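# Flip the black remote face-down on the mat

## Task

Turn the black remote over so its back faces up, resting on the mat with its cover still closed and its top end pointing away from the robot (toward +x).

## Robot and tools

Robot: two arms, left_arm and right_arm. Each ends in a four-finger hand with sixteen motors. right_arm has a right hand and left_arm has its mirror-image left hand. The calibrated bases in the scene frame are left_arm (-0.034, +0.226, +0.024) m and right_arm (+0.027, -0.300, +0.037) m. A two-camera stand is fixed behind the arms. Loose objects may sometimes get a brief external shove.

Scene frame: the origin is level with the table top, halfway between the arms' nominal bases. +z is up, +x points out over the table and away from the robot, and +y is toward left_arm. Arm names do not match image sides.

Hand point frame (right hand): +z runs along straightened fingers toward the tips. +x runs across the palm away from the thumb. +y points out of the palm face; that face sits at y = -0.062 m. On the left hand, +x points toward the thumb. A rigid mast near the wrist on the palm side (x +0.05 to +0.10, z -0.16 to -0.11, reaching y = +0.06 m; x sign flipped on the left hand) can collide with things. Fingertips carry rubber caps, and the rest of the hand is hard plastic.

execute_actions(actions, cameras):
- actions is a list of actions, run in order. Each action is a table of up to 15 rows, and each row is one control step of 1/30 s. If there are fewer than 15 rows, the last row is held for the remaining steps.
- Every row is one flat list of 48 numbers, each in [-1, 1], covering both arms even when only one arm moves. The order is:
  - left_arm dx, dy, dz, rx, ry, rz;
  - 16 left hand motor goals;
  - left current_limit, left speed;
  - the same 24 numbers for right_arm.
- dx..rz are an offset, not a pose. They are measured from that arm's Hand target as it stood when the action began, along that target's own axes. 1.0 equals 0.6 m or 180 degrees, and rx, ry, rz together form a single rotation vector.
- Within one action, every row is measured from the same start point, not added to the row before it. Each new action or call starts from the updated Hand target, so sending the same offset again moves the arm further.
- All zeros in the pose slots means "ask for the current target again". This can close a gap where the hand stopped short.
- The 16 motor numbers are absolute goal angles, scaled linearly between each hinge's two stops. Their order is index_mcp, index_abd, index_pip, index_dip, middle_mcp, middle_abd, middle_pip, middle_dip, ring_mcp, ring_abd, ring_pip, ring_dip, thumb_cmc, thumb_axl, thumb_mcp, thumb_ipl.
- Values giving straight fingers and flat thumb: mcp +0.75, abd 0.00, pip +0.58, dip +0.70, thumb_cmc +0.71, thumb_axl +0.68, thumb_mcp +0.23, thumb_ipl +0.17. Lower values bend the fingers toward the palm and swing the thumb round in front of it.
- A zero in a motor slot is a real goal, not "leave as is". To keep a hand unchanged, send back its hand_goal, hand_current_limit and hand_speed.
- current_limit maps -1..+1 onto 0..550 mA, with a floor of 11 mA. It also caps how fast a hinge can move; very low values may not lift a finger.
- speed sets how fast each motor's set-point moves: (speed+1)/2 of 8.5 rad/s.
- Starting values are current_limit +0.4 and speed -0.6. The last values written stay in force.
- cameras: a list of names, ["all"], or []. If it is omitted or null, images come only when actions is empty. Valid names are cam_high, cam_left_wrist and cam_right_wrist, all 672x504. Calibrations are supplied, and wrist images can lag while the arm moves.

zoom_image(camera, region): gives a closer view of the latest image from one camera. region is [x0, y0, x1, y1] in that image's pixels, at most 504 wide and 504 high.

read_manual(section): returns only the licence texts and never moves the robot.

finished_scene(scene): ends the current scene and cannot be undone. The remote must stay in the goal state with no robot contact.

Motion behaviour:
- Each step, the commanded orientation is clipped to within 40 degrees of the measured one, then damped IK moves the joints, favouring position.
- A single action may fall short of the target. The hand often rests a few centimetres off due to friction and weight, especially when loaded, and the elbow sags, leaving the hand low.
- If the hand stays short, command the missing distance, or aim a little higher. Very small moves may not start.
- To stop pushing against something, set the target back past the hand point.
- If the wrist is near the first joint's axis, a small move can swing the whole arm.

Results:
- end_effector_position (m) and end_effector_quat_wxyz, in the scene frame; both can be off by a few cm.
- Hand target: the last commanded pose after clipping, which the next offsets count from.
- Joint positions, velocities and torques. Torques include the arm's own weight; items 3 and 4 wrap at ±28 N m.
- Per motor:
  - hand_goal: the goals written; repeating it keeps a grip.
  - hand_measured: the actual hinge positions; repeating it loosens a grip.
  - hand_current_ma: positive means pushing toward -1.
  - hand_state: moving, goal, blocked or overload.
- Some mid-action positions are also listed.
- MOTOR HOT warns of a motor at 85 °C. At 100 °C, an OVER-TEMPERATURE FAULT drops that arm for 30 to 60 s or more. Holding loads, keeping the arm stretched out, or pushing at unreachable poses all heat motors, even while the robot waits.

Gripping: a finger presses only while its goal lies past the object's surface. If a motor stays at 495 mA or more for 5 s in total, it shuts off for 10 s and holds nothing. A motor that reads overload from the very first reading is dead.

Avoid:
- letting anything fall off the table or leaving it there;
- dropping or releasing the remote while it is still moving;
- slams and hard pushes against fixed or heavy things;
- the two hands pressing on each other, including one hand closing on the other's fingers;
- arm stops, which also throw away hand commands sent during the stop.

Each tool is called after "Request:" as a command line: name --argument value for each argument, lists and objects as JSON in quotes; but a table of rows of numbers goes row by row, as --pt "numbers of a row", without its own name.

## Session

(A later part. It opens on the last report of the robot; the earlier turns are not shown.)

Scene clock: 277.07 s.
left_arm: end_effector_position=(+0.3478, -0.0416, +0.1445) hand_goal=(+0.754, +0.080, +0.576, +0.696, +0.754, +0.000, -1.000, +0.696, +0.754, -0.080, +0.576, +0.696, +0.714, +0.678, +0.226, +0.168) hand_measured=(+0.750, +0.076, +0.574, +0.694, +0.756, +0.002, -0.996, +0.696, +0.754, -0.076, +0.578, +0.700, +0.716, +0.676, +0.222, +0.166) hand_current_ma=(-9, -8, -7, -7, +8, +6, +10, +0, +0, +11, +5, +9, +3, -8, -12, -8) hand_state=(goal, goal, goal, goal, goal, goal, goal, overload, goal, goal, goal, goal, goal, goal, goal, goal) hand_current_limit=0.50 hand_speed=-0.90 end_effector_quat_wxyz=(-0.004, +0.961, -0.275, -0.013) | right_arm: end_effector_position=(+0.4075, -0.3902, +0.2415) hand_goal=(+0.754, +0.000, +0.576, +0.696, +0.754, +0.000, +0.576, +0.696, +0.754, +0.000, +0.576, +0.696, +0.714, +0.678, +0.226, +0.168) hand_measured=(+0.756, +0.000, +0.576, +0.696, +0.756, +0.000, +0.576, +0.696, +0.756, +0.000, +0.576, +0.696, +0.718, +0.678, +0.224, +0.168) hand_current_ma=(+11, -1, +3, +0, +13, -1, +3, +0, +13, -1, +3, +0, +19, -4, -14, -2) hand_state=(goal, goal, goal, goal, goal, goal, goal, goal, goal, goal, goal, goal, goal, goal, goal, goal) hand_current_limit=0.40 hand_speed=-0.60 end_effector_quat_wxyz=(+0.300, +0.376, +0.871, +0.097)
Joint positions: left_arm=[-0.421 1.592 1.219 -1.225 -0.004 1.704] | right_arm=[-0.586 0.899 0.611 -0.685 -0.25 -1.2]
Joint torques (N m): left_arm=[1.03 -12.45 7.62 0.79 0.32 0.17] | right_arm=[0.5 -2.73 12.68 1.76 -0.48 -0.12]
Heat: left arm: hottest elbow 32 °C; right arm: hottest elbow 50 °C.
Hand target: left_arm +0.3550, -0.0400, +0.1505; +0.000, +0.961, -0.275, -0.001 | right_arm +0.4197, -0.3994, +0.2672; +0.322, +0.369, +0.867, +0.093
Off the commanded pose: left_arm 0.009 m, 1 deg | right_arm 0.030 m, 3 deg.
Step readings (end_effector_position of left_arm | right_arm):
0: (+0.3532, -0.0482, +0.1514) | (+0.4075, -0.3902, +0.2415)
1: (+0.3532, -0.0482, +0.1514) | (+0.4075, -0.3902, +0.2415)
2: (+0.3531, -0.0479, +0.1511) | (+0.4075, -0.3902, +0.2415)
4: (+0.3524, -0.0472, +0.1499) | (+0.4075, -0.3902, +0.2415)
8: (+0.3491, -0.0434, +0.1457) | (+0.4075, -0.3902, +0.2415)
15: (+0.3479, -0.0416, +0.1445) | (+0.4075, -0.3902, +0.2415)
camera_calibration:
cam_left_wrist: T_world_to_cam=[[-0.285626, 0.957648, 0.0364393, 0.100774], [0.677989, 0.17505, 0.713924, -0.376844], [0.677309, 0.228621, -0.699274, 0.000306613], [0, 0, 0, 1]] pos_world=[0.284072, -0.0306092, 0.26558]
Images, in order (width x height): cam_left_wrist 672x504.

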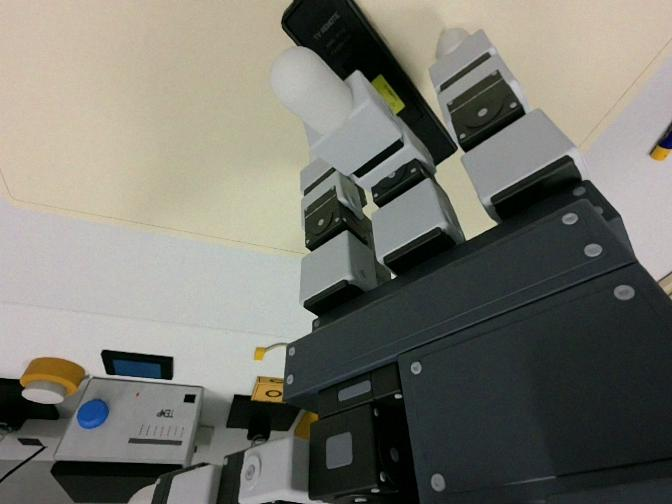

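Request:
execute_actions --actions '[[[0,0,0.0175,0,0,0,0.754,0.08,0.576,0.696,0.754,0,-1,0.696,0.754,-0.08,0.576,0.696,0.714,0.678,0.226,0.168,0.5,-0.9,0,0,0,0,0,0,0.754,0,0.576,0.696,0.754,0,0.576,0.696,0.754,0,0.576,0.696,0.714,0.678,0.226,0.168,0.4,-0.6]],[[0,0,0.0175,0,0,0,0.754,0.06,0.576,0.696,0.754,0,-1,0.696,0.754,-0.06,0.576,0.696,0.714,0.678,0.226,0.168,0.5,-0.9,0,0,0,0,0,0,0.754,0,0.576,0.696,0.754,0,0.576,0.696,0.754,0,0.576,0.696,0.714,0.678,0.226,0.168,0.4,-0.6]],[[0,0,0,0,0,0,0.754,-0.05,0.576,0.696,0.754,0,-1,0.696,0.754,0.05,0.576,0.696,0.714,0.678,0.226,0.168,0.5,-0.9,0,0,0,0,0,0,0.754,0,0.576,0.696,0.754,0,0.576,0.696,0.754,0,0.576,0.696,0.714,0.678,0.226,0.168,0.4,-0.6]]]' --cameras '["cam_left_wrist"]'

Request:
zoom_image --camera "cam_left_wrist" --region '[260, 0, 500, 180]'

Scene clock: 279.77 s.
left_arm: end_effector_position=(+0.3483, -0.0420, +0.1297) hand_goal=(+0.754, -0.050, +0.576, +0.696, +0.754, +0.000, -1.000, +0.696, +0.754, +0.050, +0.576, +0.696, +0.714, +0.678, +0.226, +0.168) hand_measured=(+0.750, -0.046, +0.574, +0.694, +0.756, +0.002, -0.996, +0.696, +0.754, +0.046, +0.578, +0.700, +0.716, +0.676, +0.222, +0.166) hand_current_ma=(-9, +10, -7, -7, +8, +6, +10, +0, +0, -9, +5, +9, +3, -8, -12, -8) hand_state=(goal, goal, goal, goal, goal, goal, goal, overload, goal, goal, goal, goal, goal, goal, goal, goal) hand_current_limit=0.50 hand_speed=-0.90 end_effector_quat_wxyz=(-0.002, +0.961, -0.275, -0.006) | right_arm: end_effector_position=(+0.4075, -0.3902, +0.2415) hand_goal=(+0.754, +0.000, +0.576, +0.696, +0.754, +0.000, +0.576, +0.696, +0.754, +0.000, +0.576, +0.696, +0.714, +0.678, +0.226, +0.168) hand_measured=(+0.756, +0.000, +0.576, +0.696, +0.756, +0.000, +0.576, +0.696, +0.756, +0.000, +0.576, +0.696, +0.718, +0.678, +0.224, +0.168) hand_current_ma=(+11, -1, +3, +0, +13, -1, +3, +0, +13, -1, +3, +0, +19, -4, -14, -2) hand_state=(goal, goal, goal, goal, goal, goal, goal, goal, goal, goal, goal, goal, goal, goal, goal, goal) hand_current_limit=0.40 hand_speed=-0.60 end_effector_quat_wxyz=(+0.300, +0.376, +0.871, +0.097)
Joint positions: left_arm=[-0.421 1.6 1.185 -1.168 -0.003 1.704] | right_arm=[-0.586 0.899 0.611 -0.685 -0.25 -1.2]
Joint torques (N m): left_arm=[1.26 -11.22 7.53 0.68 0.28 0.14] | right_arm=[0.38 -2.96 12.7 1.68 -0.47 -0.13]
Heat: left arm: hottest elbow 32 °C; right arm: hottest elbow 50 °C.
Hand target: left_arm +0.3549, -0.0400, +0.1296; +0.000, +0.961, -0.275, -0.001 | right_arm +0.4197, -0.3994, +0.2672; +0.322, +0.369, +0.867, +0.093
Off the commanded pose: left_arm 0.007 m, 1 deg | right_arm 0.030 m, 3 deg.
Step readings (end_effector_position of left_arm | right_arm):
0: (+0.3477, -0.0416, +0.1445) | (+0.4075, -0.3902, +0.2415)
1: (+0.3477, -0.0416, +0.1445) | (+0.4075, -0.3902, +0.2415)
2: (+0.3479, -0.0417, +0.1441) | (+0.4075, -0.3902, +0.2415)
4: (+0.3487, -0.0421, +0.1429) | (+0.4075, -0.3902, +0.2415)
8: (+0.3478, -0.0416, +0.1395) | (+0.4075, -0.3902, +0.2415)
15: (+0.3478, -0.0416, +0.1386) | (+0.4075, -0.3902, +0.2415)
16: (+0.3478, -0.0417, +0.1386) | (+0.4075, -0.3902, +0.2415)
17: (+0.3481, -0.0418, +0.1382) | (+0.4075, -0.3902, +0.2415)
19: (+0.3487, -0.0421, +0.1369) | (+0.4075, -0.3902, +0.2415)
23: (+0.3480, -0.0417, +0.1325) | (+0.4075, -0.3902, +0.2415)
30: (+0.3477, -0.0416, +0.1296) | (+0.4075, -0.3902, +0.2415)
31: (+0.3477, -0.0416, +0.1296) | (+0.4075, -0.3902, +0.2415)
32: (+0.3477, -0.0416, +0.1296) | (+0.4075, -0.3902, +0.2415)
34: (+0.3482, -0.0419, +0.1296) | (+0.4075, -0.3902, +0.2415)
38: (+0.3483, -0.0420, +0.1297) | (+0.4075, -0.3902, +0.2415)
45: (+0.3483, -0.0420, +0.1297) | (+0.4075, -0.3902, +0.2415)
camera_calibration:
cam_left_wrist: T_world_to_cam=[[-0.285386, 0.95807, 0.0256141, 0.103097], [0.667769, 0.1796, 0.722377, -0.363946], [0.687487, 0.223261, -0.691025, -0.0151844], [0, 0, 0, 1]] pos_world=[0.282893, -0.0300192, 0.249772]
Images, in order (width x height): cam_left_wrist 672x504.

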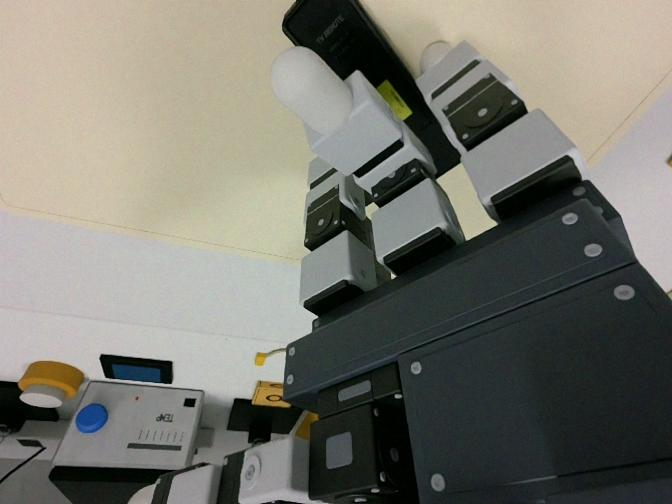

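Scaled by 2.100.

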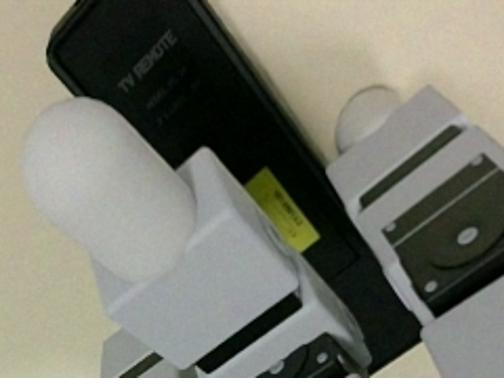

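Request:
execute_actions --actions '[[[0,0,0,0,0,0,0.754,-0.13,0.576,0.696,0.754,0,-1,0.696,0.754,0.12,0.576,0.696,0.714,0.678,0.226,0.168,0.5,-0.9,0,0,0,0,0,0,0.754,0,0.576,0.696,0.754,0,0.576,0.696,0.754,0,0.576,0.696,0.714,0.678,0.226,0.168,0.4,-0.6]],[[0,0,0,0,0,0,0.754,-0.21,0.576,0.696,0.754,0,-1,0.696,0.754,0.20,0.576,0.696,0.714,0.678,0.226,0.168,0.5,-0.9,0,0,0,0,0,0,0.754,0,0.576,0.696,0.754,0,0.576,0.696,0.754,0,0.576,0.696,0.714,0.678,0.226,0.168,0.4,-0.6]],[[0,0,0,0,0,0,0.754,-0.31,0.576,0.696,0.754,0,-1,0.696,0.754,0.30,0.576,0.696,0.714,0.678,0.226,0.168,0.5,-0.9,0,0,0,0,0,0,0.754,0,0.576,0.696,0.754,0,0.576,0.696,0.754,0,0.576,0.696,0.714,0.678,0.226,0.168,0.4,-0.6]],[[0,0,-0.017,0,0,0,0.754,-0.31,0.576,0.696,0.754,0,-1,0.696,0.754,0.30,0.576,0.696,0.714,0.678,0.226,0.168,0.5,-0.9,0,0,0,0,0,0,0.754,0,0.576,0.696,0.754,0,0.576,0.696,0.754,0,0.576,0.696,0.714,0.678,0.226,0.168,0.4,-0.6]],[[0,0,-0.011,0,0,0,0.754,-0.31,0.576,0.696,0.754,0,-1,0.696,0.754,0.30,0.576,0.696,0.714,0.678,0.226,0.168,0.5,-0.9,0,0,0,0,0,0,0.754,0,0.576,0.696,0.754,0,0.576,0.696,0.754,0,0.576,0.696,0.714,0.678,0.226,0.168,0.4,-0.6]]]' --cameras '["cam_left_wrist","cam_high"]'

Request:
zoom_image --camera "cam_left_wrist" --region '[260, 0, 500, 180]'

Request:
zoom_image --camera "cam_high" --region '[240, 210, 360, 300]'

Scene clock: 283.30 s.
left_arm: end_effector_position=(+0.3438, -0.0399, +0.1294) hand_goal=(+0.754, -0.310, +0.576, +0.696, +0.754, +0.000, -1.000, +0.696, +0.754, +0.300, +0.576, +0.696, +0.714, +0.678, +0.226, +0.168) hand_measured=(+0.750, -0.180, +0.574, +0.694, +0.756, +0.002, -0.996, +0.696, +0.754, +0.152, +0.578, +0.700, +0.716, +0.676, +0.222, +0.166) hand_current_ma=(-9, +412, -7, -7, +8, +6, +10, +0, +0, -412, +5, +9, +3, -8, -12, -8) hand_state=(goal, blocked, goal, goal, goal, goal, goal, overload, goal, blocked, goal, goal, goal, goal, goal, goal) hand_current_limit=0.50 hand_speed=-0.90 end_effector_quat_wxyz=(-0.004, +0.961, -0.276, -0.016) | right_arm: end_effector_position=(+0.4075, -0.3902, +0.2415) hand_goal=(+0.754, +0.000, +0.576, +0.696, +0.754, +0.000, +0.576, +0.696, +0.754, +0.000, +0.576, +0.696, +0.714, +0.678, +0.226, +0.168) hand_measured=(+0.756, +0.000, +0.576, +0.696, +0.756, +0.000, +0.576, +0.696, +0.756, +0.000, +0.576, +0.696, +0.718, +0.678, +0.224, +0.168) hand_current_ma=(+11, -1, +3, +0, +13, -1, +3, +0, +13, -1, +3, +0, +19, -4, -14, -2) hand_state=(goal, goal, goal, goal, goal, goal, goal, goal, goal, goal, goal, goal, goal, goal, goal, goal) hand_current_limit=0.40 hand_speed=-0.60 end_effector_quat_wxyz=(+0.300, +0.376, +0.871, +0.097)
Joint positions: left_arm=[-0.421 1.6 1.185 -1.188 -0.003 1.705] | right_arm=[-0.586 0.899 0.611 -0.685 -0.25 -1.2]
Joint torques (N m): left_arm=[1.08 -12.92 9.4 -0.29 0.29 0.13] | right_arm=[0.79 -2.67 12.62 1.69 -0.45 -0.1]
Heat: left arm: hottest elbow 32 °C; right arm: hottest elbow 51 °C.
Hand target: left_arm +0.3549, -0.0400, +0.1463; +0.000, +0.961, -0.275, -0.001 | right_arm +0.4197, -0.3994, +0.2672; +0.322, +0.369, +0.867, +0.093
Off the commanded pose: left_arm 0.020 m, 2 deg | right_arm 0.030 m, 3 deg.
Step readings (end_effector_position of left_arm | right_arm):
0: (+0.3483, -0.0420, +0.1297) | (+0.4075, -0.3902, +0.2415)
1: (+0.3483, -0.0420, +0.1297) | (+0.4075, -0.3902, +0.2415)
2: (+0.3483, -0.0420, +0.1297) | (+0.4075, -0.3902, +0.2415)
4: (+0.3483, -0.0420, +0.1297) | (+0.4075, -0.3902, +0.2415)
8: (+0.3483, -0.0420, +0.1297) | (+0.4075, -0.3902, +0.2415)
15: (+0.3483, -0.0420, +0.1297) | (+0.4075, -0.3902, +0.2415)
16: (+0.3483, -0.0420, +0.1297) | (+0.4075, -0.3902, +0.2415)
17: (+0.3483, -0.0420, +0.1297) | (+0.4075, -0.3902, +0.2415)
19: (+0.3483, -0.0420, +0.1295) | (+0.4075, -0.3902, +0.2415)
23: (+0.3483, -0.0420, +0.1295) | (+0.4075, -0.3902, +0.2415)
30: (+0.3483, -0.0420, +0.1295) | (+0.4075, -0.3902, +0.2415)
31: (+0.3483, -0.0420, +0.1295) | (+0.4075, -0.3902, +0.2415)
32: (+0.3483, -0.0420, +0.1295) | (+0.4075, -0.3902, +0.2415)
34: (+0.3483, -0.0420, +0.1295) | (+0.4075, -0.3902, +0.2415)
38: (+0.3483, -0.0420, +0.1295) | (+0.4075, -0.3902, +0.2415)
45: (+0.3483, -0.0420, +0.1295) | (+0.4075, -0.3902, +0.2415)
46: (+0.3483, -0.0420, +0.1295) | (+0.4075, -0.3902, +0.2415)
47: (+0.3483, -0.0420, +0.1295) | (+0.4075, -0.3902, +0.2415)
49: (+0.3483, -0.0420, +0.1295) | (+0.4075, -0.3902, +0.2415)
53: (+0.3481, -0.0419, +0.1295) | (+0.4075, -0.3902, +0.2415)
60: (+0.3476, -0.0416, +0.1295) | (+0.4075, -0.3902, +0.2415)
61: (+0.3475, -0.0416, +0.1295) | (+0.4075, -0.3902, +0.2415)
62: (+0.3472, -0.0414, +0.1295) | (+0.4075, -0.3902, +0.2415)
64: (+0.3460, -0.0409, +0.1294) | (+0.4075, -0.3902, +0.2415)
68: (+0.3444, -0.0402, +0.1294) | (+0.4075, -0.3902, +0.2415)
75: (+0.3439, -0.0400, +0.1294) | (+0.4075, -0.3902, +0.2415)
camera_calibration:
cam_left_wrist: T_world_to_cam=[[-0.28443, 0.957909, 0.0388574, 0.0978434], [0.681075, 0.173373, 0.711392, -0.364463], [0.674712, 0.228806, -0.70172, -0.00668649], [0, 0, 0, 1]] pos_world=[0.280567, -0.0290073, 0.250782]
Images, in order (width x height): cam_high 672x504, cam_left_wrist 672x504.

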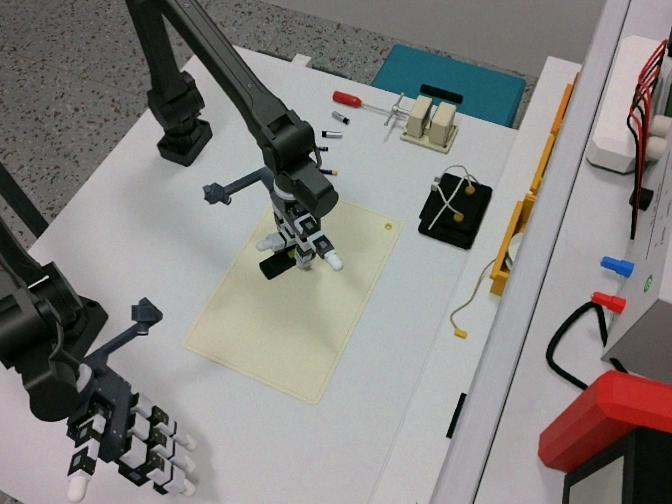

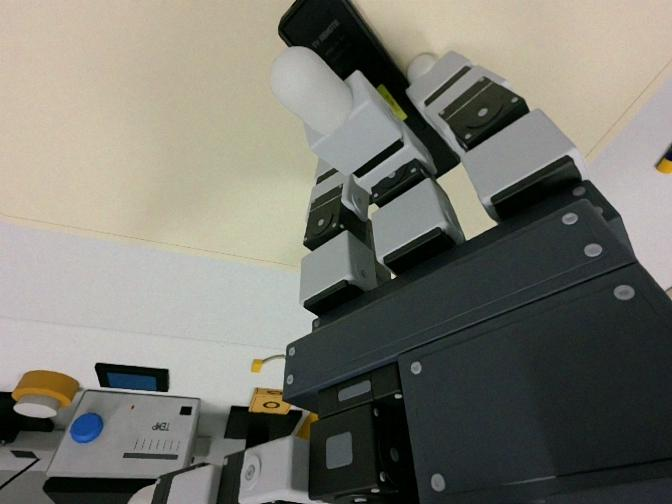

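Scaled by 2.100.

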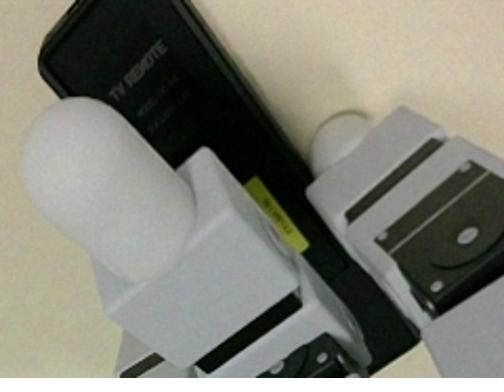

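Scaled by 4.200.

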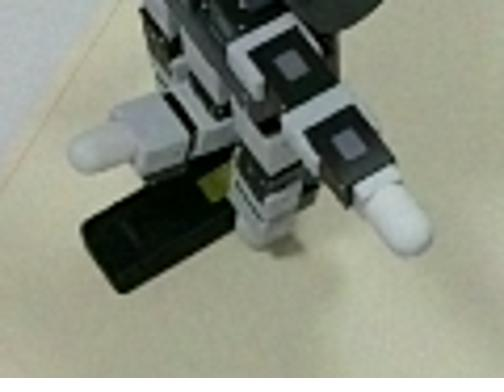

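Request:
execute_actions --actions '[[[0,0,-0.012,0,0,0,0.754,-0.31,0.576,0.696,0.754,0,-1,0.696,0.754,0.30,0.576,0.696,0.714,0.678,0.226,0.168,0.5,-0.9,0,0,0,0,0,0,0.754,0,0.576,0.696,0.754,0,0.576,0.696,0.754,0,0.576,0.696,0.714,0.678,0.226,0.168,0.4,-0.6]],[[0,0,-0.006,0,0,0,0.754,-0.31,0.576,0.696,0.754,0,-1,0.696,0.754,0.30,0.576,0.696,0.714,0.678,0.226,0.168,0.5,-0.9,0,0,0,0,0,0,0.754,0,0.576,0.696,0.754,0,0.576,0.696,0.754,0,0.576,0.696,0.714,0.678,0.226,0.168,0.4,-0.6]]]' --cameras '["cam_left_wrist"]'

Request:
zoom_image --camera "cam_left_wrist" --region '[260, 0, 500, 180]'

Scene clock: 284.93 s.
left_arm: end_effector_position=(+0.3372, -0.0370, +0.1294) hand_goal=(+0.754, -0.310, +0.576, +0.696, +0.754, +0.000, -1.000, +0.696, +0.754, +0.300, +0.576, +0.696, +0.714, +0.678, +0.226, +0.168) hand_measured=(+0.750, -0.180, +0.574, +0.694, +0.756, +0.002, -0.996, +0.696, +0.754, +0.152, +0.578, +0.700, +0.716, +0.676, +0.222, +0.166) hand_current_ma=(-9, +412, -7, -7, +8, +6, +10, +0, +0, -412, +5, +9, +3, -8, -12, -8) hand_state=(goal, blocked, goal, goal, goal, goal, goal, overload, goal, blocked, goal, goal, goal, goal, goal, goal) hand_current_limit=0.50 hand_speed=-0.90 end_effector_quat_wxyz=(-0.006, +0.961, -0.276, -0.030) | right_arm: end_effector_position=(+0.4075, -0.3902, +0.2415) hand_goal=(+0.754, +0.000, +0.576, +0.696, +0.754, +0.000, +0.576, +0.696, +0.754, +0.000, +0.576, +0.696, +0.714, +0.678, +0.226, +0.168) hand_measured=(+0.756, +0.000, +0.576, +0.696, +0.756, +0.000, +0.576, +0.696, +0.756, +0.000, +0.576, +0.696, +0.718, +0.678, +0.224, +0.168) hand_current_ma=(+11, -1, +3, +0, +13, -1, +3, +0, +13, -1, +3, +0, +19, -4, -14, -2) hand_state=(goal, goal, goal, goal, goal, goal, goal, goal, goal, goal, goal, goal, goal, goal, goal, goal) hand_current_limit=0.40 hand_speed=-0.60 end_effector_quat_wxyz=(+0.300, +0.376, +0.871, +0.097)
Joint positions: left_arm=[-0.421 1.6 1.185 -1.217 -0.003 1.705] | right_arm=[-0.586 0.899 0.611 -0.685 -0.25 -1.2]
Joint torques (N m): left_arm=[0.97 -13.45 10.56 -0.32 0.28 0.12] | right_arm=[0.67 -2.43 12.64 1.65 -0.47 -0.09]
Heat: left arm: hottest elbow 32 °C; right arm: hottest elbow 51 °C.
Hand target: left_arm +0.3549, -0.0400, +0.1571; +0.000, +0.961, -0.275, -0.001 | right_arm +0.4197, -0.3994, +0.2672; +0.322, +0.369, +0.867, +0.093
Off the commanded pose: left_arm 0.033 m, 3 deg | right_arm 0.030 m, 3 deg.
Step readings (end_effector_position of left_arm | right_arm):
0: (+0.3438, -0.0399, +0.1294) | (+0.4075, -0.3902, +0.2415)
1: (+0.3438, -0.0399, +0.1294) | (+0.4075, -0.3902, +0.2415)
2: (+0.3435, -0.0398, +0.1294) | (+0.4075, -0.3902, +0.2415)
4: (+0.3422, -0.0392, +0.1294) | (+0.4075, -0.3902, +0.2415)
8: (+0.3403, -0.0383, +0.1294) | (+0.4075, -0.3902, +0.2415)
15: (+0.3396, -0.0380, +0.1294) | (+0.4075, -0.3902, +0.2415)
16: (+0.3396, -0.0380, +0.1294) | (+0.4075, -0.3902, +0.2415)
17: (+0.3394, -0.0379, +0.1294) | (+0.4075, -0.3902, +0.2415)
19: (+0.3387, -0.0376, +0.1294) | (+0.4075, -0.3902, +0.2415)
23: (+0.3377, -0.0372, +0.1294) | (+0.4075, -0.3902, +0.2415)
30: (+0.3372, -0.0370, +0.1294) | (+0.4075, -0.3902, +0.2415)
camera_calibration:
cam_left_wrist: T_world_to_cam=[[-0.283092, 0.957348, 0.0578206, 0.0902], [0.69964, 0.164898, 0.695206, -0.364965], [0.65602, 0.237261, -0.716481, 0.00556246], [0, 0, 0, 1]] pos_world=[0.27723, -0.0274904, 0.252496]
Images, in order (width x height): cam_left_wrist 672x504.

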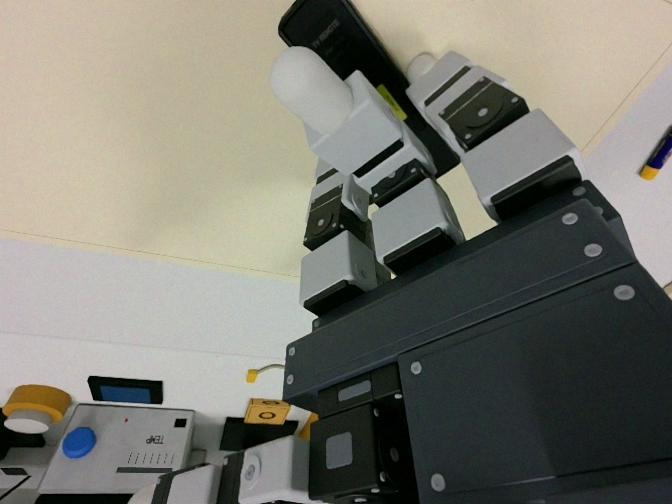

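Scaled by 2.100.

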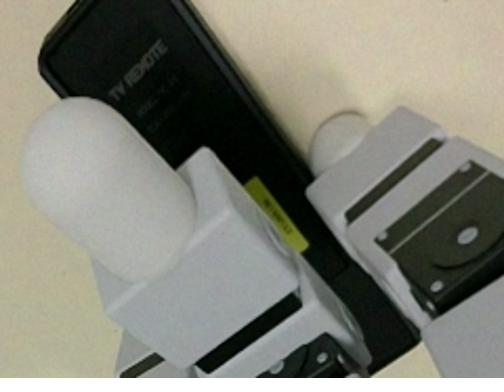

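Request:
execute_actions --actions '[[[0,0,-0.008,0,0,0,0.754,-0.31,0.576,0.696,0.754,0,-1,0.696,0.754,0.30,0.576,0.696,0.714,0.678,0.226,0.168,0.5,-0.9,0,0,0,0,0,0,0.754,0,0.576,0.696,0.754,0,0.576,0.696,0.754,0,0.576,0.696,0.714,0.678,0.226,0.168,0.4,-0.6]],[[0,0,-0.008,0,0,0,0.754,-0.31,0.576,0.696,0.754,0,-1,0.696,0.754,0.30,0.576,0.696,0.714,0.678,0.226,0.168,0.5,-0.9,0,0,0,0,0,0,0.754,0,0.576,0.696,0.754,0,0.576,0.696,0.754,0,0.576,0.696,0.714,0.678,0.226,0.168,0.4,-0.6]]]' --cameras '["cam_left_wrist"]'

Request:
zoom_image --camera "cam_left_wrist" --region '[260, 0, 500, 180]'

Scene clock: 286.67 s.
left_arm: end_effector_position=(+0.3341, -0.0356, +0.1345) hand_goal=(+0.754, -0.310, +0.576, +0.696, +0.754, +0.000, -1.000, +0.696, +0.754, +0.300, +0.576, +0.696, +0.714, +0.678, +0.226, +0.168) hand_measured=(+0.750, -0.180, +0.574, +0.694, +0.756, +0.002, -0.996, +0.696, +0.754, +0.152, +0.578, +0.700, +0.716, +0.676, +0.222, +0.166) hand_current_ma=(-9, +412, -7, -7, +8, +6, +10, +0, +0, -412, +5, +9, +3, -8, -12, -8) hand_state=(goal, blocked, goal, goal, goal, goal, goal, overload, goal, blocked, goal, goal, goal, goal, goal, goal) hand_current_limit=0.50 hand_speed=-0.90 end_effector_quat_wxyz=(-0.007, +0.961, -0.275, -0.036) | right_arm: end_effector_position=(+0.4075, -0.3902, +0.2415) hand_goal=(+0.754, +0.000, +0.576, +0.696, +0.754, +0.000, +0.576, +0.696, +0.754, +0.000, +0.576, +0.696, +0.714, +0.678, +0.226, +0.168) hand_measured=(+0.756, +0.000, +0.576, +0.696, +0.756, +0.000, +0.576, +0.696, +0.756, +0.000, +0.576, +0.696, +0.718, +0.678, +0.224, +0.168) hand_current_ma=(+11, -1, +3, +0, +13, -1, +3, +0, +13, -1, +3, +0, +19, -4, -14, -2) hand_state=(goal, goal, goal, goal, goal, goal, goal, goal, goal, goal, goal, goal, goal, goal, goal, goal) hand_current_limit=0.40 hand_speed=-0.60 end_effector_quat_wxyz=(+0.300, +0.376, +0.871, +0.097)
Joint positions: left_arm=[-0.421 1.594 1.193 -1.243 -0.003 1.705] | right_arm=[-0.586 0.899 0.611 -0.685 -0.25 -1.2]
Joint torques (N m): left_arm=[1.08 -14.21 11.18 -0.24 0.27 0.12] | right_arm=[0.79 -2.96 12.72 1.83 -0.48 -0.08]
Heat: left arm: hottest elbow 32 °C; right arm: hottest elbow 51 °C.
Hand target: left_arm +0.3548, -0.0400, +0.1667; +0.000, +0.961, -0.275, -0.001 | right_arm +0.4197, -0.3994, +0.2672; +0.322, +0.369, +0.867, +0.093
Off the commanded pose: left_arm 0.039 m, 4 deg | right_arm 0.030 m, 3 deg.
Step readings (end_effector_position of left_arm | right_arm):
0: (+0.3372, -0.0370, +0.1294) | (+0.4075, -0.3902, +0.2415)
1: (+0.3372, -0.0370, +0.1294) | (+0.4075, -0.3902, +0.2415)
2: (+0.3371, -0.0369, +0.1294) | (+0.4075, -0.3902, +0.2415)
4: (+0.3362, -0.0365, +0.1294) | (+0.4075, -0.3902, +0.2415)
8: (+0.3347, -0.0358, +0.1295) | (+0.4075, -0.3902, +0.2415)
15: (+0.3343, -0.0356, +0.1295) | (+0.4075, -0.3902, +0.2415)
16: (+0.3342, -0.0356, +0.1295) | (+0.4075, -0.3902, +0.2415)
17: (+0.3341, -0.0355, +0.1295) | (+0.4075, -0.3902, +0.2415)
19: (+0.3336, -0.0353, +0.1301) | (+0.4075, -0.3902, +0.2415)
23: (+0.3334, -0.0352, +0.1321) | (+0.4075, -0.3902, +0.2415)
30: (+0.3343, -0.0356, +0.1345) | (+0.4075, -0.3902, +0.2415)
camera_calibration:
cam_left_wrist: T_world_to_cam=[[-0.282444, 0.956993, 0.0662564, 0.0862665], [0.707825, 0.161291, 0.687727, -0.368425], [0.647464, 0.241142, -0.722939, 0.014722], [0, 0, 0, 1]] pos_world=[0.275614, -0.026683, 0.258303]
Images, in order (width x height): cam_left_wrist 672x504.

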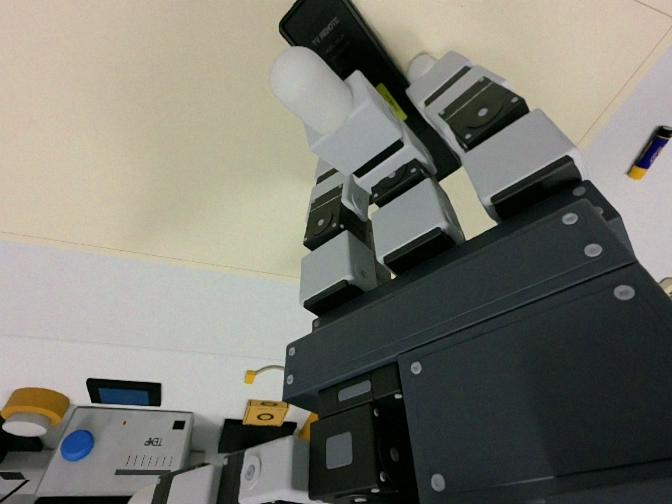

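Scaled by 2.100.

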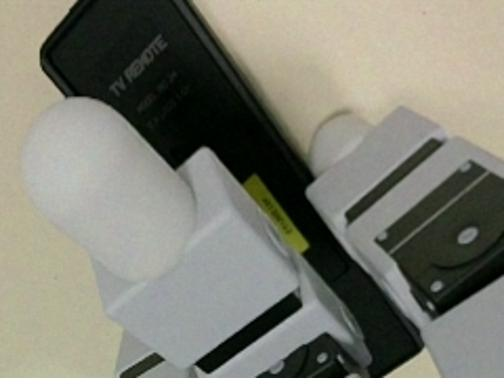

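Request:
execute_actions --actions '[[[0.02569,-0.01058,0,0,0,-0.06667,0.754,-0.31,0.576,0.696,0.754,0,-1,0.696,0.754,0.30,0.576,0.696,0.714,0.678,0.226,0.168,0.5,-0.9,0,0,0,0,0,0,0.754,0,0.576,0.696,0.754,0,0.576,0.696,0.754,0,0.576,0.696,0.714,0.678,0.226,0.168,0.4,-0.6]],[[0.02569,-0.01058,0,0,0,-0.06667,0.754,-0.31,0.576,0.696,0.754,0,-1,0.696,0.754,0.30,0.576,0.696,0.714,0.678,0.226,0.168,0.5,-0.9,0,0,0,0,0,0,0.754,0,0.576,0.696,0.754,0,0.576,0.696,0.754,0,0.576,0.696,0.714,0.678,0.226,0.168,0.4,-0.6]]]' --cameras '["cam_left_wrist","cam_high"]'

Request:
zoom_image --camera "cam_left_wrist" --region '[260, 0, 500, 180]'

Request:
zoom_image --camera "cam_high" --region '[240, 210, 360, 300]'

Scene clock: 288.77 s.
left_arm: end_effector_position=(+0.3700, -0.0377, +0.1368) hand_goal=(+0.754, -0.310, +0.576, +0.696, +0.754, +0.000, -1.000, +0.696, +0.754, +0.300, +0.576, +0.696, +0.714, +0.678, +0.226, +0.168) hand_measured=(+0.750, -0.180, +0.574, +0.694, +0.756, +0.002, -0.996, +0.696, +0.756, +0.152, +0.578, +0.700, +0.716, +0.676, +0.222, +0.166) hand_current_ma=(-9, +412, -7, -7, +8, +6, +10, +0, +3, -412, +5, +9, +3, -8, -12, -8) hand_state=(goal, blocked, goal, goal, goal, goal, goal, overload, goal, blocked, goal, goal, goal, goal, goal, goal) hand_current_limit=0.50 hand_speed=-0.90 end_effector_quat_wxyz=(-0.009, +0.996, -0.077, -0.031) | right_arm: end_effector_position=(+0.4075, -0.3902, +0.2415) hand_goal=(+0.754, +0.000, +0.576, +0.696, +0.754, +0.000, +0.576, +0.696, +0.754, +0.000, +0.576, +0.696, +0.714, +0.678, +0.226, +0.168) hand_measured=(+0.756, +0.000, +0.576, +0.696, +0.756, +0.000, +0.576, +0.696, +0.756, +0.000, +0.576, +0.696, +0.718, +0.678, +0.224, +0.168) hand_current_ma=(+11, -1, +3, +0, +13, -1, +3, +0, +13, -1, +3, +0, +19, -4, -14, -2) hand_state=(goal, goal, goal, goal, goal, goal, goal, goal, goal, goal, goal, goal, goal, goal, goal, goal) hand_current_limit=0.40 hand_speed=-0.60 end_effector_quat_wxyz=(+0.300, +0.376, +0.871, +0.097)
Joint positions: left_arm=[-0.414 1.585 1.193 -1.243 0.005 1.308] | right_arm=[-0.586 0.899 0.611 -0.685 -0.25 -1.2]
Joint torques (N m): left_arm=[0.5 -13.98 10.63 -0.16 0.01 -0.1] | right_arm=[0.62 -2.9 12.62 1.81 -0.46 -0.11]
Heat: left arm: hottest elbow 32 °C; right arm: hottest elbow 51 °C.
Hand target: left_arm +0.3880, -0.0419, +0.1666; +0.000, +0.998, -0.069, -0.001 | right_arm +0.4197, -0.3994, +0.2672; +0.322, +0.369, +0.867, +0.093
Off the commanded pose: left_arm 0.035 m, 4 deg | right_arm 0.030 m, 3 deg.
Step readings (end_effector_position of left_arm | right_arm):
0: (+0.3341, -0.0356, +0.1345) | (+0.4075, -0.3902, +0.2415)
1: (+0.3342, -0.0356, +0.1345) | (+0.4075, -0.3902, +0.2415)
2: (+0.3350, -0.0358, +0.1345) | (+0.4075, -0.3902, +0.2415)
4: (+0.3378, -0.0370, +0.1348) | (+0.4075, -0.3902, +0.2415)
8: (+0.3443, -0.0372, +0.1359) | (+0.4075, -0.3902, +0.2415)
15: (+0.3495, -0.0378, +0.1364) | (+0.4075, -0.3902, +0.2415)
16: (+0.3500, -0.0379, +0.1363) | (+0.4075, -0.3902, +0.2415)
17: (+0.3513, -0.0380, +0.1362) | (+0.4075, -0.3902, +0.2415)
19: (+0.3553, -0.0382, +0.1362) | (+0.4075, -0.3902, +0.2415)
23: (+0.3620, -0.0384, +0.1367) | (+0.4075, -0.3902, +0.2415)
30: (+0.3678, -0.0381, +0.1370) | (+0.4075, -0.3902, +0.2415)
camera_calibration:
cam_left_wrist: T_world_to_cam=[[-0.636098, 0.768305, 0.0713243, 0.221379], [0.578937, 0.414112, 0.702384, -0.339882], [0.510109, 0.488078, -0.708216, 0.0519279], [0, 0, 0, 1]] pos_world=[0.3111, -0.0546825, 0.259714]
Images, in order (width x height): cam_high 672x504, cam_left_wrist 672x504.

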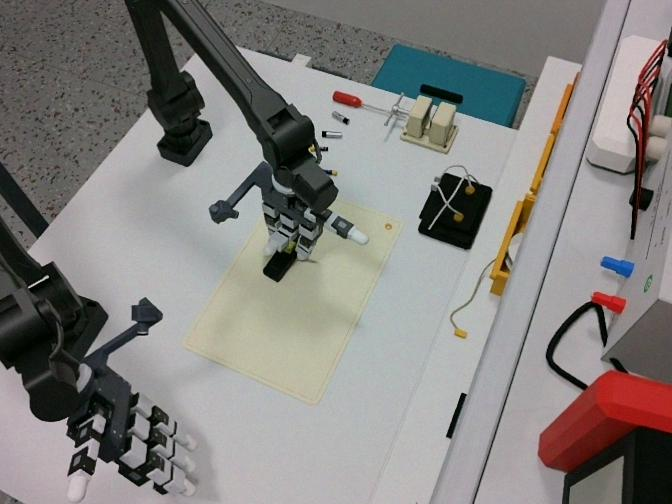

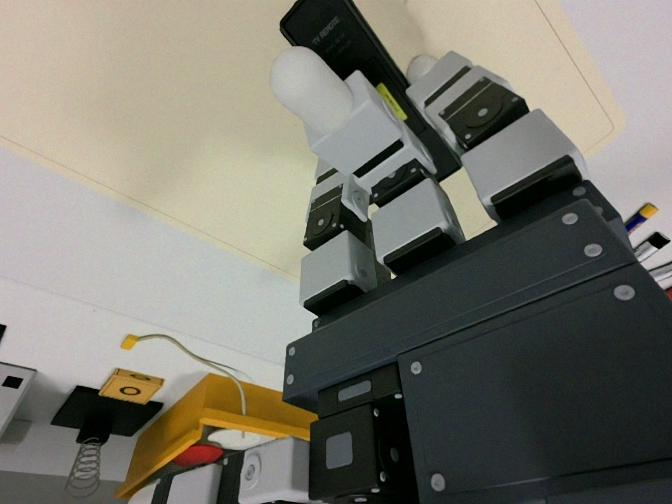

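Scaled by 2.100.

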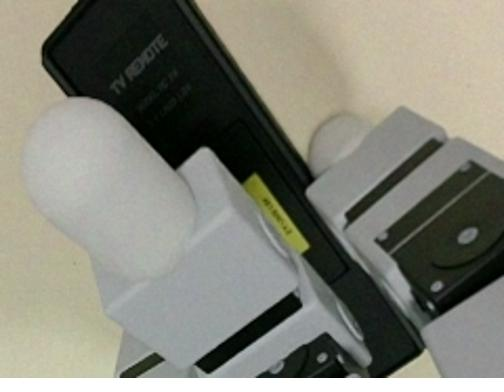

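Scaled by 4.200.

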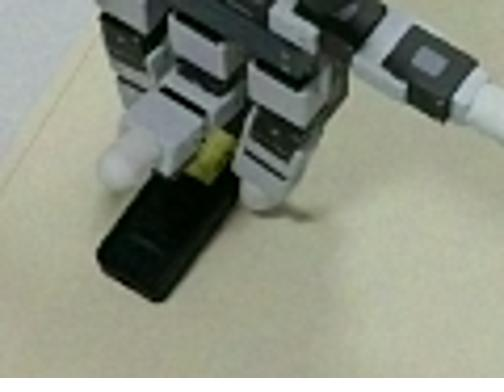

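Request:
execute_actions --actions '[[[0.02569,-0.01058,0,0,0,-0.06667,0.754,-0.31,0.576,0.696,0.754,0,-1,0.696,0.754,0.30,0.576,0.696,0.714,0.678,0.226,0.168,0.5,-0.9,0,0,0,0,0,0,0.754,0,0.576,0.696,0.754,0,0.576,0.696,0.754,0,0.576,0.696,0.714,0.678,0.226,0.168,0.4,-0.6]],[[0.02569,-0.01058,0,0,0,-0.06667,0.754,-0.31,0.576,0.696,0.754,0,-1,0.696,0.754,0.30,0.576,0.696,0.714,0.678,0.226,0.168,0.5,-0.9,0,0,0,0,0,0,0.754,0,0.576,0.696,0.754,0,0.576,0.696,0.754,0,0.576,0.696,0.714,0.678,0.226,0.168,0.4,-0.6]],[[0.02569,-0.01058,0,0,0,-0.06667,0.754,-0.31,0.576,0.696,0.754,0,-1,0.696,0.754,0.30,0.576,0.696,0.714,0.678,0.226,0.168,0.5,-0.9,0,0,0,0,0,0,0.754,0,0.576,0.696,0.754,0,0.576,0.696,0.754,0,0.576,0.696,0.714,0.678,0.226,0.168,0.4,-0.6]],[[0.02569,-0.01058,0,0,0,-0.06667,0.754,-0.31,0.576,0.696,0.754,0,-1,0.696,0.754,0.30,0.576,0.696,0.714,0.678,0.226,0.168,0.5,-0.9,0,0,0,0,0,0,0.754,0,0.576,0.696,0.754,0,0.576,0.696,0.754,0,0.576,0.696,0.714,0.678,0.226,0.168,0.4,-0.6]]]' --cameras '["cam_left_wrist","cam_high"]'

Request:
zoom_image --camera "cam_high" --region '[240, 210, 360, 300]'

Scene clock: 291.83 s.
left_arm: end_effector_position=(+0.4325, -0.0012, +0.1395) hand_goal=(+0.754, -0.310, +0.576, +0.696, +0.754, +0.000, -1.000, +0.696, +0.754, +0.300, +0.576, +0.696, +0.714, +0.678, +0.226, +0.168) hand_measured=(+0.750, -0.180, +0.574, +0.694, +0.756, +0.002, -0.996, +0.696, +0.756, +0.152, +0.578, +0.700, +0.716, +0.676, +0.222, +0.166) hand_current_ma=(-10, +413, -7, -7, +8, +6, +10, +0, +3, -412, +5, +9, +2, -8, -12, -8) hand_state=(goal, blocked, goal, goal, goal, goal, goal, overload, goal, blocked, goal, goal, goal, goal, goal, goal) hand_current_limit=0.50 hand_speed=-0.90 end_effector_quat_wxyz=(-0.017, +0.940, +0.340, -0.021) | right_arm: end_effector_position=(+0.4075, -0.3902, +0.2415) hand_goal=(+0.754, +0.000, +0.576, +0.696, +0.754, +0.000, +0.576, +0.696, +0.754, +0.000, +0.576, +0.696, +0.714, +0.678, +0.226, +0.168) hand_measured=(+0.756, +0.000, +0.576, +0.696, +0.756, +0.000, +0.576, +0.696, +0.756, +0.000, +0.576, +0.696, +0.718, +0.678, +0.224, +0.168) hand_current_ma=(+11, -1, +3, +0, +13, -1, +3, +0, +13, -1, +3, +0, +19, -4, -14, -2) hand_state=(goal, goal, goal, goal, goal, goal, goal, goal, goal, goal, goal, goal, goal, goal, goal, goal) hand_current_limit=0.40 hand_speed=-0.60 end_effector_quat_wxyz=(+0.300, +0.376, +0.871, +0.097)
Joint positions: left_arm=[-0.414 1.574 1.193 -1.243 0.005 0.46] | right_arm=[-0.586 0.899 0.611 -0.685 -0.25 -1.2]
Joint torques (N m): left_arm=[-0.15 -13.74 9.55 0.02 -0.04 -0.09] | right_arm=[0.5 -2.55 12.7 1.74 -0.45 -0.11]
Heat: left arm: hottest elbow 32 °C; right arm: hottest elbow 51 °C.
Hand target: left_arm +0.4427, -0.0072, +0.1664; -0.001, +0.939, +0.343, -0.001 | right_arm +0.4197, -0.3994, +0.2672; +0.322, +0.369, +0.867, +0.093
Off the commanded pose: left_arm 0.029 m, 3 deg | right_arm 0.030 m, 3 deg.
Step readings (end_effector_position of left_arm | right_arm):
0: (+0.3700, -0.0377, +0.1368) | (+0.4075, -0.3902, +0.2415)
1: (+0.3702, -0.0377, +0.1368) | (+0.4075, -0.3902, +0.2415)
2: (+0.3714, -0.0375, +0.1368) | (+0.4075, -0.3902, +0.2415)
4: (+0.3746, -0.0371, +0.1367) | (+0.4075, -0.3902, +0.2415)
8: (+0.3810, -0.0358, +0.1373) | (+0.4075, -0.3902, +0.2415)
15: (+0.3863, -0.0344, +0.1375) | (+0.4075, -0.3902, +0.2415)
16: (+0.3868, -0.0342, +0.1375) | (+0.4075, -0.3902, +0.2415)
17: (+0.3882, -0.0338, +0.1374) | (+0.4075, -0.3902, +0.2415)
19: (+0.3916, -0.0326, +0.1374) | (+0.4075, -0.3902, +0.2415)
23: (+0.3981, -0.0300, +0.1382) | (+0.4075, -0.3902, +0.2415)
30: (+0.4033, -0.0273, +0.1384) | (+0.4075, -0.3902, +0.2415)
31: (+0.4037, -0.0271, +0.1384) | (+0.4075, -0.3902, +0.2415)
32: (+0.4051, -0.0263, +0.1383) | (+0.4075, -0.3902, +0.2415)
34: (+0.4082, -0.0244, +0.1383) | (+0.4075, -0.3902, +0.2415)
38: (+0.4140, -0.0203, +0.1390) | (+0.4075, -0.3902, +0.2415)
45: (+0.4185, -0.0167, +0.1390) | (+0.4075, -0.3902, +0.2415)
46: (+0.4189, -0.0163, +0.1390) | (+0.4075, -0.3902, +0.2415)
47: (+0.4201, -0.0153, +0.1390) | (+0.4075, -0.3902, +0.2415)
49: (+0.4228, -0.0127, +0.1391) | (+0.4075, -0.3902, +0.2415)
53: (+0.4276, -0.0075, +0.1397) | (+0.4075, -0.3902, +0.2415)
60: (+0.4313, -0.0029, +0.1396) | (+0.4075, -0.3902, +0.2415)
camera_calibration:
cam_left_wrist: T_world_to_cam=[[-0.997348, 0.0290981, 0.0667031, 0.38885], [0.0688781, 0.673301, 0.736153, -0.17693], [-0.0234906, 0.738795, -0.67352, 0.230302], [0, 0, 0, 1]] pos_world=[0.405415, -0.0623338, 0.259423]
Images, in order (width x height): cam_high 672x504, cam_left_wrist 672x504.

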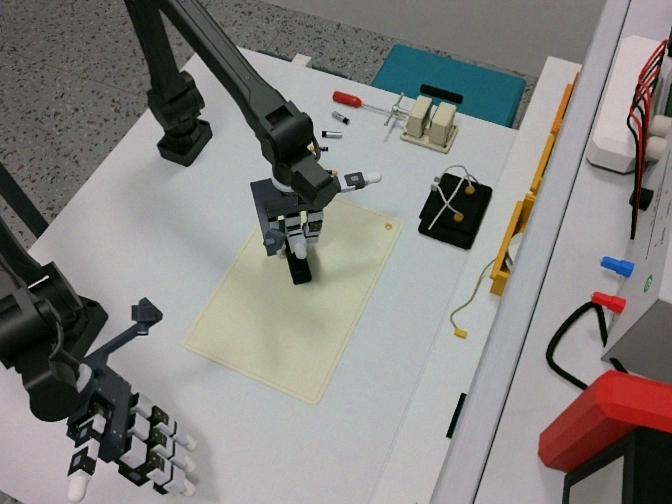

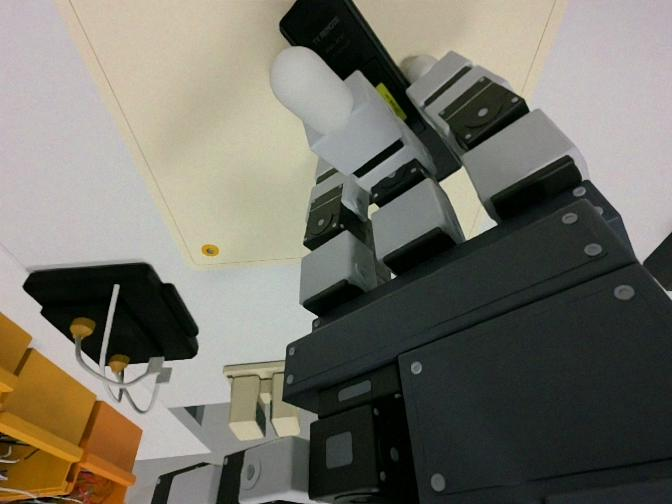

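Scaled by 4.200.

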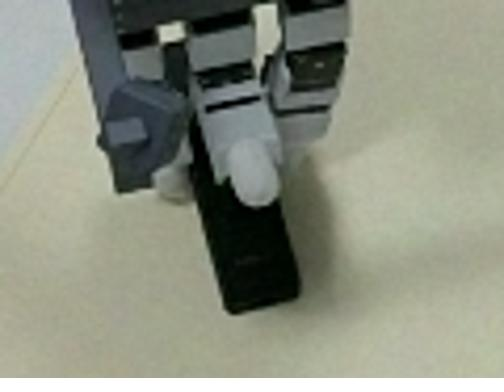

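Request:
execute_actions --actions '[[[0.02671,-0.01114,0,0,0,-0.06944,0.754,-0.31,0.576,0.696,0.754,0,-1,0.696,0.754,0.30,0.576,0.696,0.714,0.678,0.226,0.168,0.5,-0.9,0,0,0,0,0,0,0.754,0,0.576,0.696,0.754,0,0.576,0.696,0.754,0,0.576,0.696,0.714,0.678,0.226,0.168,0.4,-0.6]],[[0.02671,-0.01114,0,0,0,-0.06944,0.754,-0.31,0.576,0.696,0.754,0,-1,0.696,0.754,0.30,0.576,0.696,0.714,0.678,0.226,0.168,0.5,-0.9,0,0,0,0,0,0,0.754,0,0.576,0.696,0.754,0,0.576,0.696,0.754,0,0.576,0.696,0.714,0.678,0.226,0.168,0.4,-0.6]],[[0.02671,-0.01114,0,0,0,-0.06944,0.754,-0.31,0.576,0.696,0.754,0,-1,0.696,0.754,0.30,0.576,0.696,0.714,0.678,0.226,0.168,0.5,-0.9,0,0,0,0,0,0,0.754,0,0.576,0.696,0.754,0,0.576,0.696,0.754,0,0.576,0.696,0.714,0.678,0.226,0.168,0.4,-0.6]],[[0.02671,-0.01114,0,0,0,-0.06944,0.754,-0.31,0.576,0.696,0.754,0,-1,0.696,0.754,0.30,0.576,0.696,0.714,0.678,0.226,0.168,0.5,-0.9,0,0,0,0,0,0,0.754,0,0.576,0.696,0.754,0,0.576,0.696,0.754,0,0.576,0.696,0.714,0.678,0.226,0.168,0.4,-0.6]],[[0,0,0.02,0,0,0,0.754,-0.31,0.576,0.696,0.754,0,-1,0.696,0.754,0.30,0.576,0.696,0.714,0.678,0.226,0.168,0.5,-0.9,0,0,0,0,0,0,0.754,0,0.576,0.696,0.754,0,0.576,0.696,0.754,0,0.576,0.696,0.714,0.678,0.226,0.168,0.4,-0.6]]]' --cameras '["cam_left_wrist","cam_high"]'

Request:
zoom_image --camera "cam_left_wrist" --region '[260, 0, 500, 180]'

Request:
zoom_image --camera "cam_high" --region '[240, 210, 360, 300]'

Scene clock: 295.50 s.
left_arm: end_effector_position=(+0.4466, +0.0676, +0.1419) hand_goal=(+0.754, -0.310, +0.576, +0.696, +0.754, +0.000, -1.000, +0.696, +0.754, +0.300, +0.576, +0.696, +0.714, +0.678, +0.226, +0.168) hand_measured=(+0.750, -0.180, +0.574, +0.694, +0.756, +0.002, -0.996, +0.696, +0.756, +0.152, +0.578, +0.700, +0.714, +0.676, +0.222, +0.166) hand_current_ma=(-11, +412, -7, -7, +8, +6, +10, +0, +3, -412, +5, +9, +2, -8, -12, -8) hand_state=(goal, blocked, goal, goal, goal, goal, goal, overload, goal, blocked, goal, goal, goal, goal, goal, goal) hand_current_limit=0.50 hand_speed=-0.90 end_effector_quat_wxyz=(-0.018, +0.706, +0.708, -0.009) | right_arm: end_effector_position=(+0.4075, -0.3902, +0.2415) hand_goal=(+0.754, +0.000, +0.576, +0.696, +0.754, +0.000, +0.576, +0.696, +0.754, +0.000, +0.576, +0.696, +0.714, +0.678, +0.226, +0.168) hand_measured=(+0.756, +0.000, +0.576, +0.696, +0.756, +0.000, +0.576, +0.696, +0.756, +0.000, +0.576, +0.696, +0.718, +0.678, +0.224, +0.168) hand_current_ma=(+11, -1, +3, +0, +13, -1, +3, +0, +13, -1, +3, +0, +19, -4, -14, -2) hand_state=(goal, goal, goal, goal, goal, goal, goal, goal, goal, goal, goal, goal, goal, goal, goal, goal) hand_current_limit=0.40 hand_speed=-0.60 end_effector_quat_wxyz=(+0.300, +0.376, +0.871, +0.097)
Joint positions: left_arm=[-0.424 1.571 1.193 -1.232 0.004 -0.43] | right_arm=[-0.586 0.899 0.611 -0.685 -0.25 -1.2]
Joint torques (N m): left_arm=[-0.73 -12.57 8.17 0.68 -0.12 -0.06] | right_arm=[0.85 -2.84 12.68 1.7 -0.46 -0.13]
Heat: left arm: hottest elbow 31 °C; right arm: hottest elbow 51 °C.
Hand target: left_arm +0.4527, +0.0594, +0.1545; -0.001, +0.707, +0.707, +0.000 | right_arm +0.4197, -0.3994, +0.2672; +0.322, +0.369, +0.867, +0.093
Off the commanded pose: left_arm 0.016 m, 2 deg | right_arm 0.030 m, 3 deg.
Step readings (end_effector_position of left_arm | right_arm):
0: (+0.4325, -0.0011, +0.1395) | (+0.4075, -0.3902, +0.2415)
1: (+0.4327, -0.0010, +0.1395) | (+0.4075, -0.3902, +0.2415)
2: (+0.4333, +0.0000, +0.1395) | (+0.4075, -0.3902, +0.2415)
4: (+0.4353, +0.0030, +0.1396) | (+0.4075, -0.3902, +0.2415)
8: (+0.4386, +0.0088, +0.1399) | (+0.4075, -0.3902, +0.2415)
15: (+0.4411, +0.0140, +0.1399) | (+0.4075, -0.3902, +0.2415)
16: (+0.4414, +0.0146, +0.1399) | (+0.4075, -0.3902, +0.2415)
17: (+0.4419, +0.0159, +0.1399) | (+0.4075, -0.3902, +0.2415)
19: (+0.4434, +0.0197, +0.1401) | (+0.4075, -0.3902, +0.2415)
23: (+0.4456, +0.0264, +0.1404) | (+0.4075, -0.3902, +0.2415)
30: (+0.4467, +0.0316, +0.1405) | (+0.4075, -0.3902, +0.2415)
31: (+0.4467, +0.0321, +0.1405) | (+0.4075, -0.3902, +0.2415)
32: (+0.4470, +0.0335, +0.1405) | (+0.4075, -0.3902, +0.2415)
34: (+0.4476, +0.0376, +0.1405) | (+0.4075, -0.3902, +0.2415)
38: (+0.4481, +0.0444, +0.1406) | (+0.4075, -0.3902, +0.2415)
45: (+0.4478, +0.0496, +0.1407) | (+0.4075, -0.3902, +0.2415)
46: (+0.4478, +0.0503, +0.1407) | (+0.4075, -0.3902, +0.2415)
47: (+0.4477, +0.0515, +0.1407) | (+0.4075, -0.3902, +0.2415)
49: (+0.4474, +0.0556, +0.1408) | (+0.4075, -0.3902, +0.2415)
53: (+0.4463, +0.0624, +0.1409) | (+0.4075, -0.3902, +0.2415)
60: (+0.4446, +0.0670, +0.1411) | (+0.4075, -0.3902, +0.2415)
61: (+0.4444, +0.0671, +0.1411) | (+0.4075, -0.3902, +0.2415)
62: (+0.4443, +0.0674, +0.1411) | (+0.4075, -0.3902, +0.2415)
64: (+0.4443, +0.0678, +0.1412) | (+0.4075, -0.3902, +0.2415)
68: (+0.4456, +0.0676, +0.1416) | (+0.4075, -0.3902, +0.2415)
75: (+0.4465, +0.0675, +0.1419) | (+0.4075, -0.3902, +0.2415)
camera_calibration:
cam_left_wrist: T_world_to_cam=[[-0.658883, -0.751603, 0.031081, 0.307479], [-0.480291, 0.452122, 0.751602, 0.0320249], [-0.578959, 0.48029, -0.658884, 0.444872], [0, 0, 0, 1]] pos_world=[0.475537, 0.00295473, 0.259492]
Images, in order (width x height): cam_high 672x504, cam_left_wrist 672x504.

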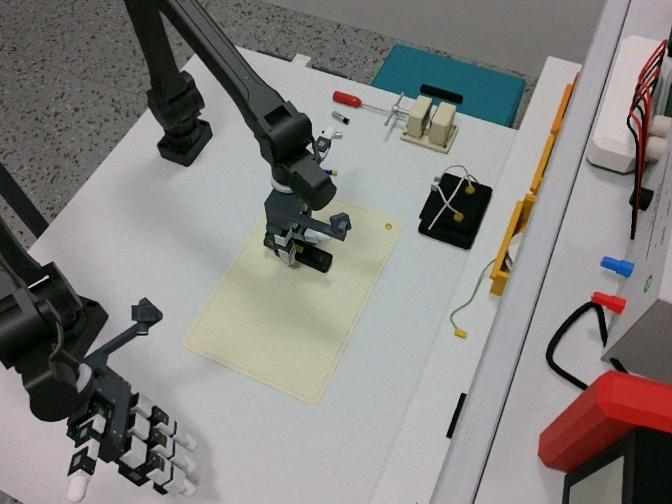

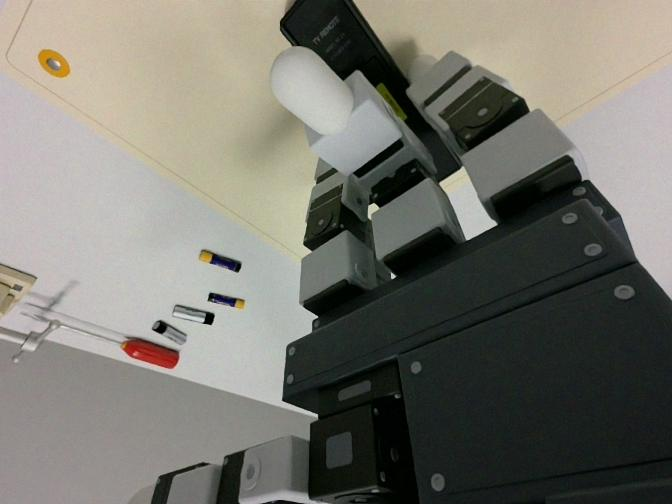

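Scaled by 2.100.

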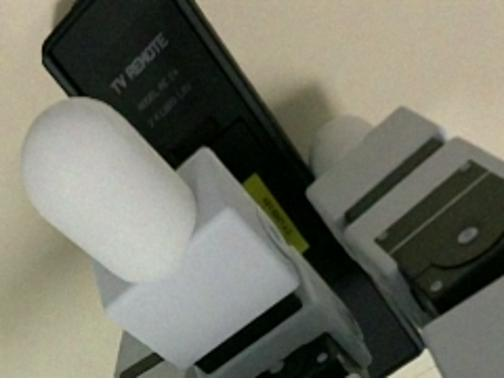

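Scaled by 4.200.

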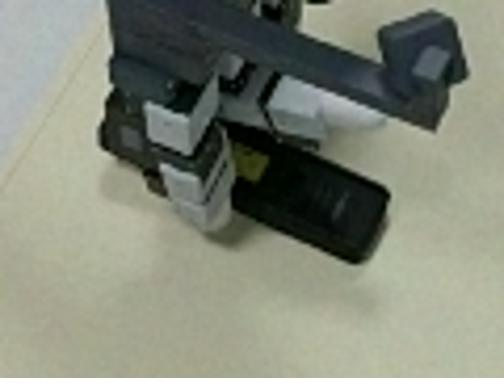

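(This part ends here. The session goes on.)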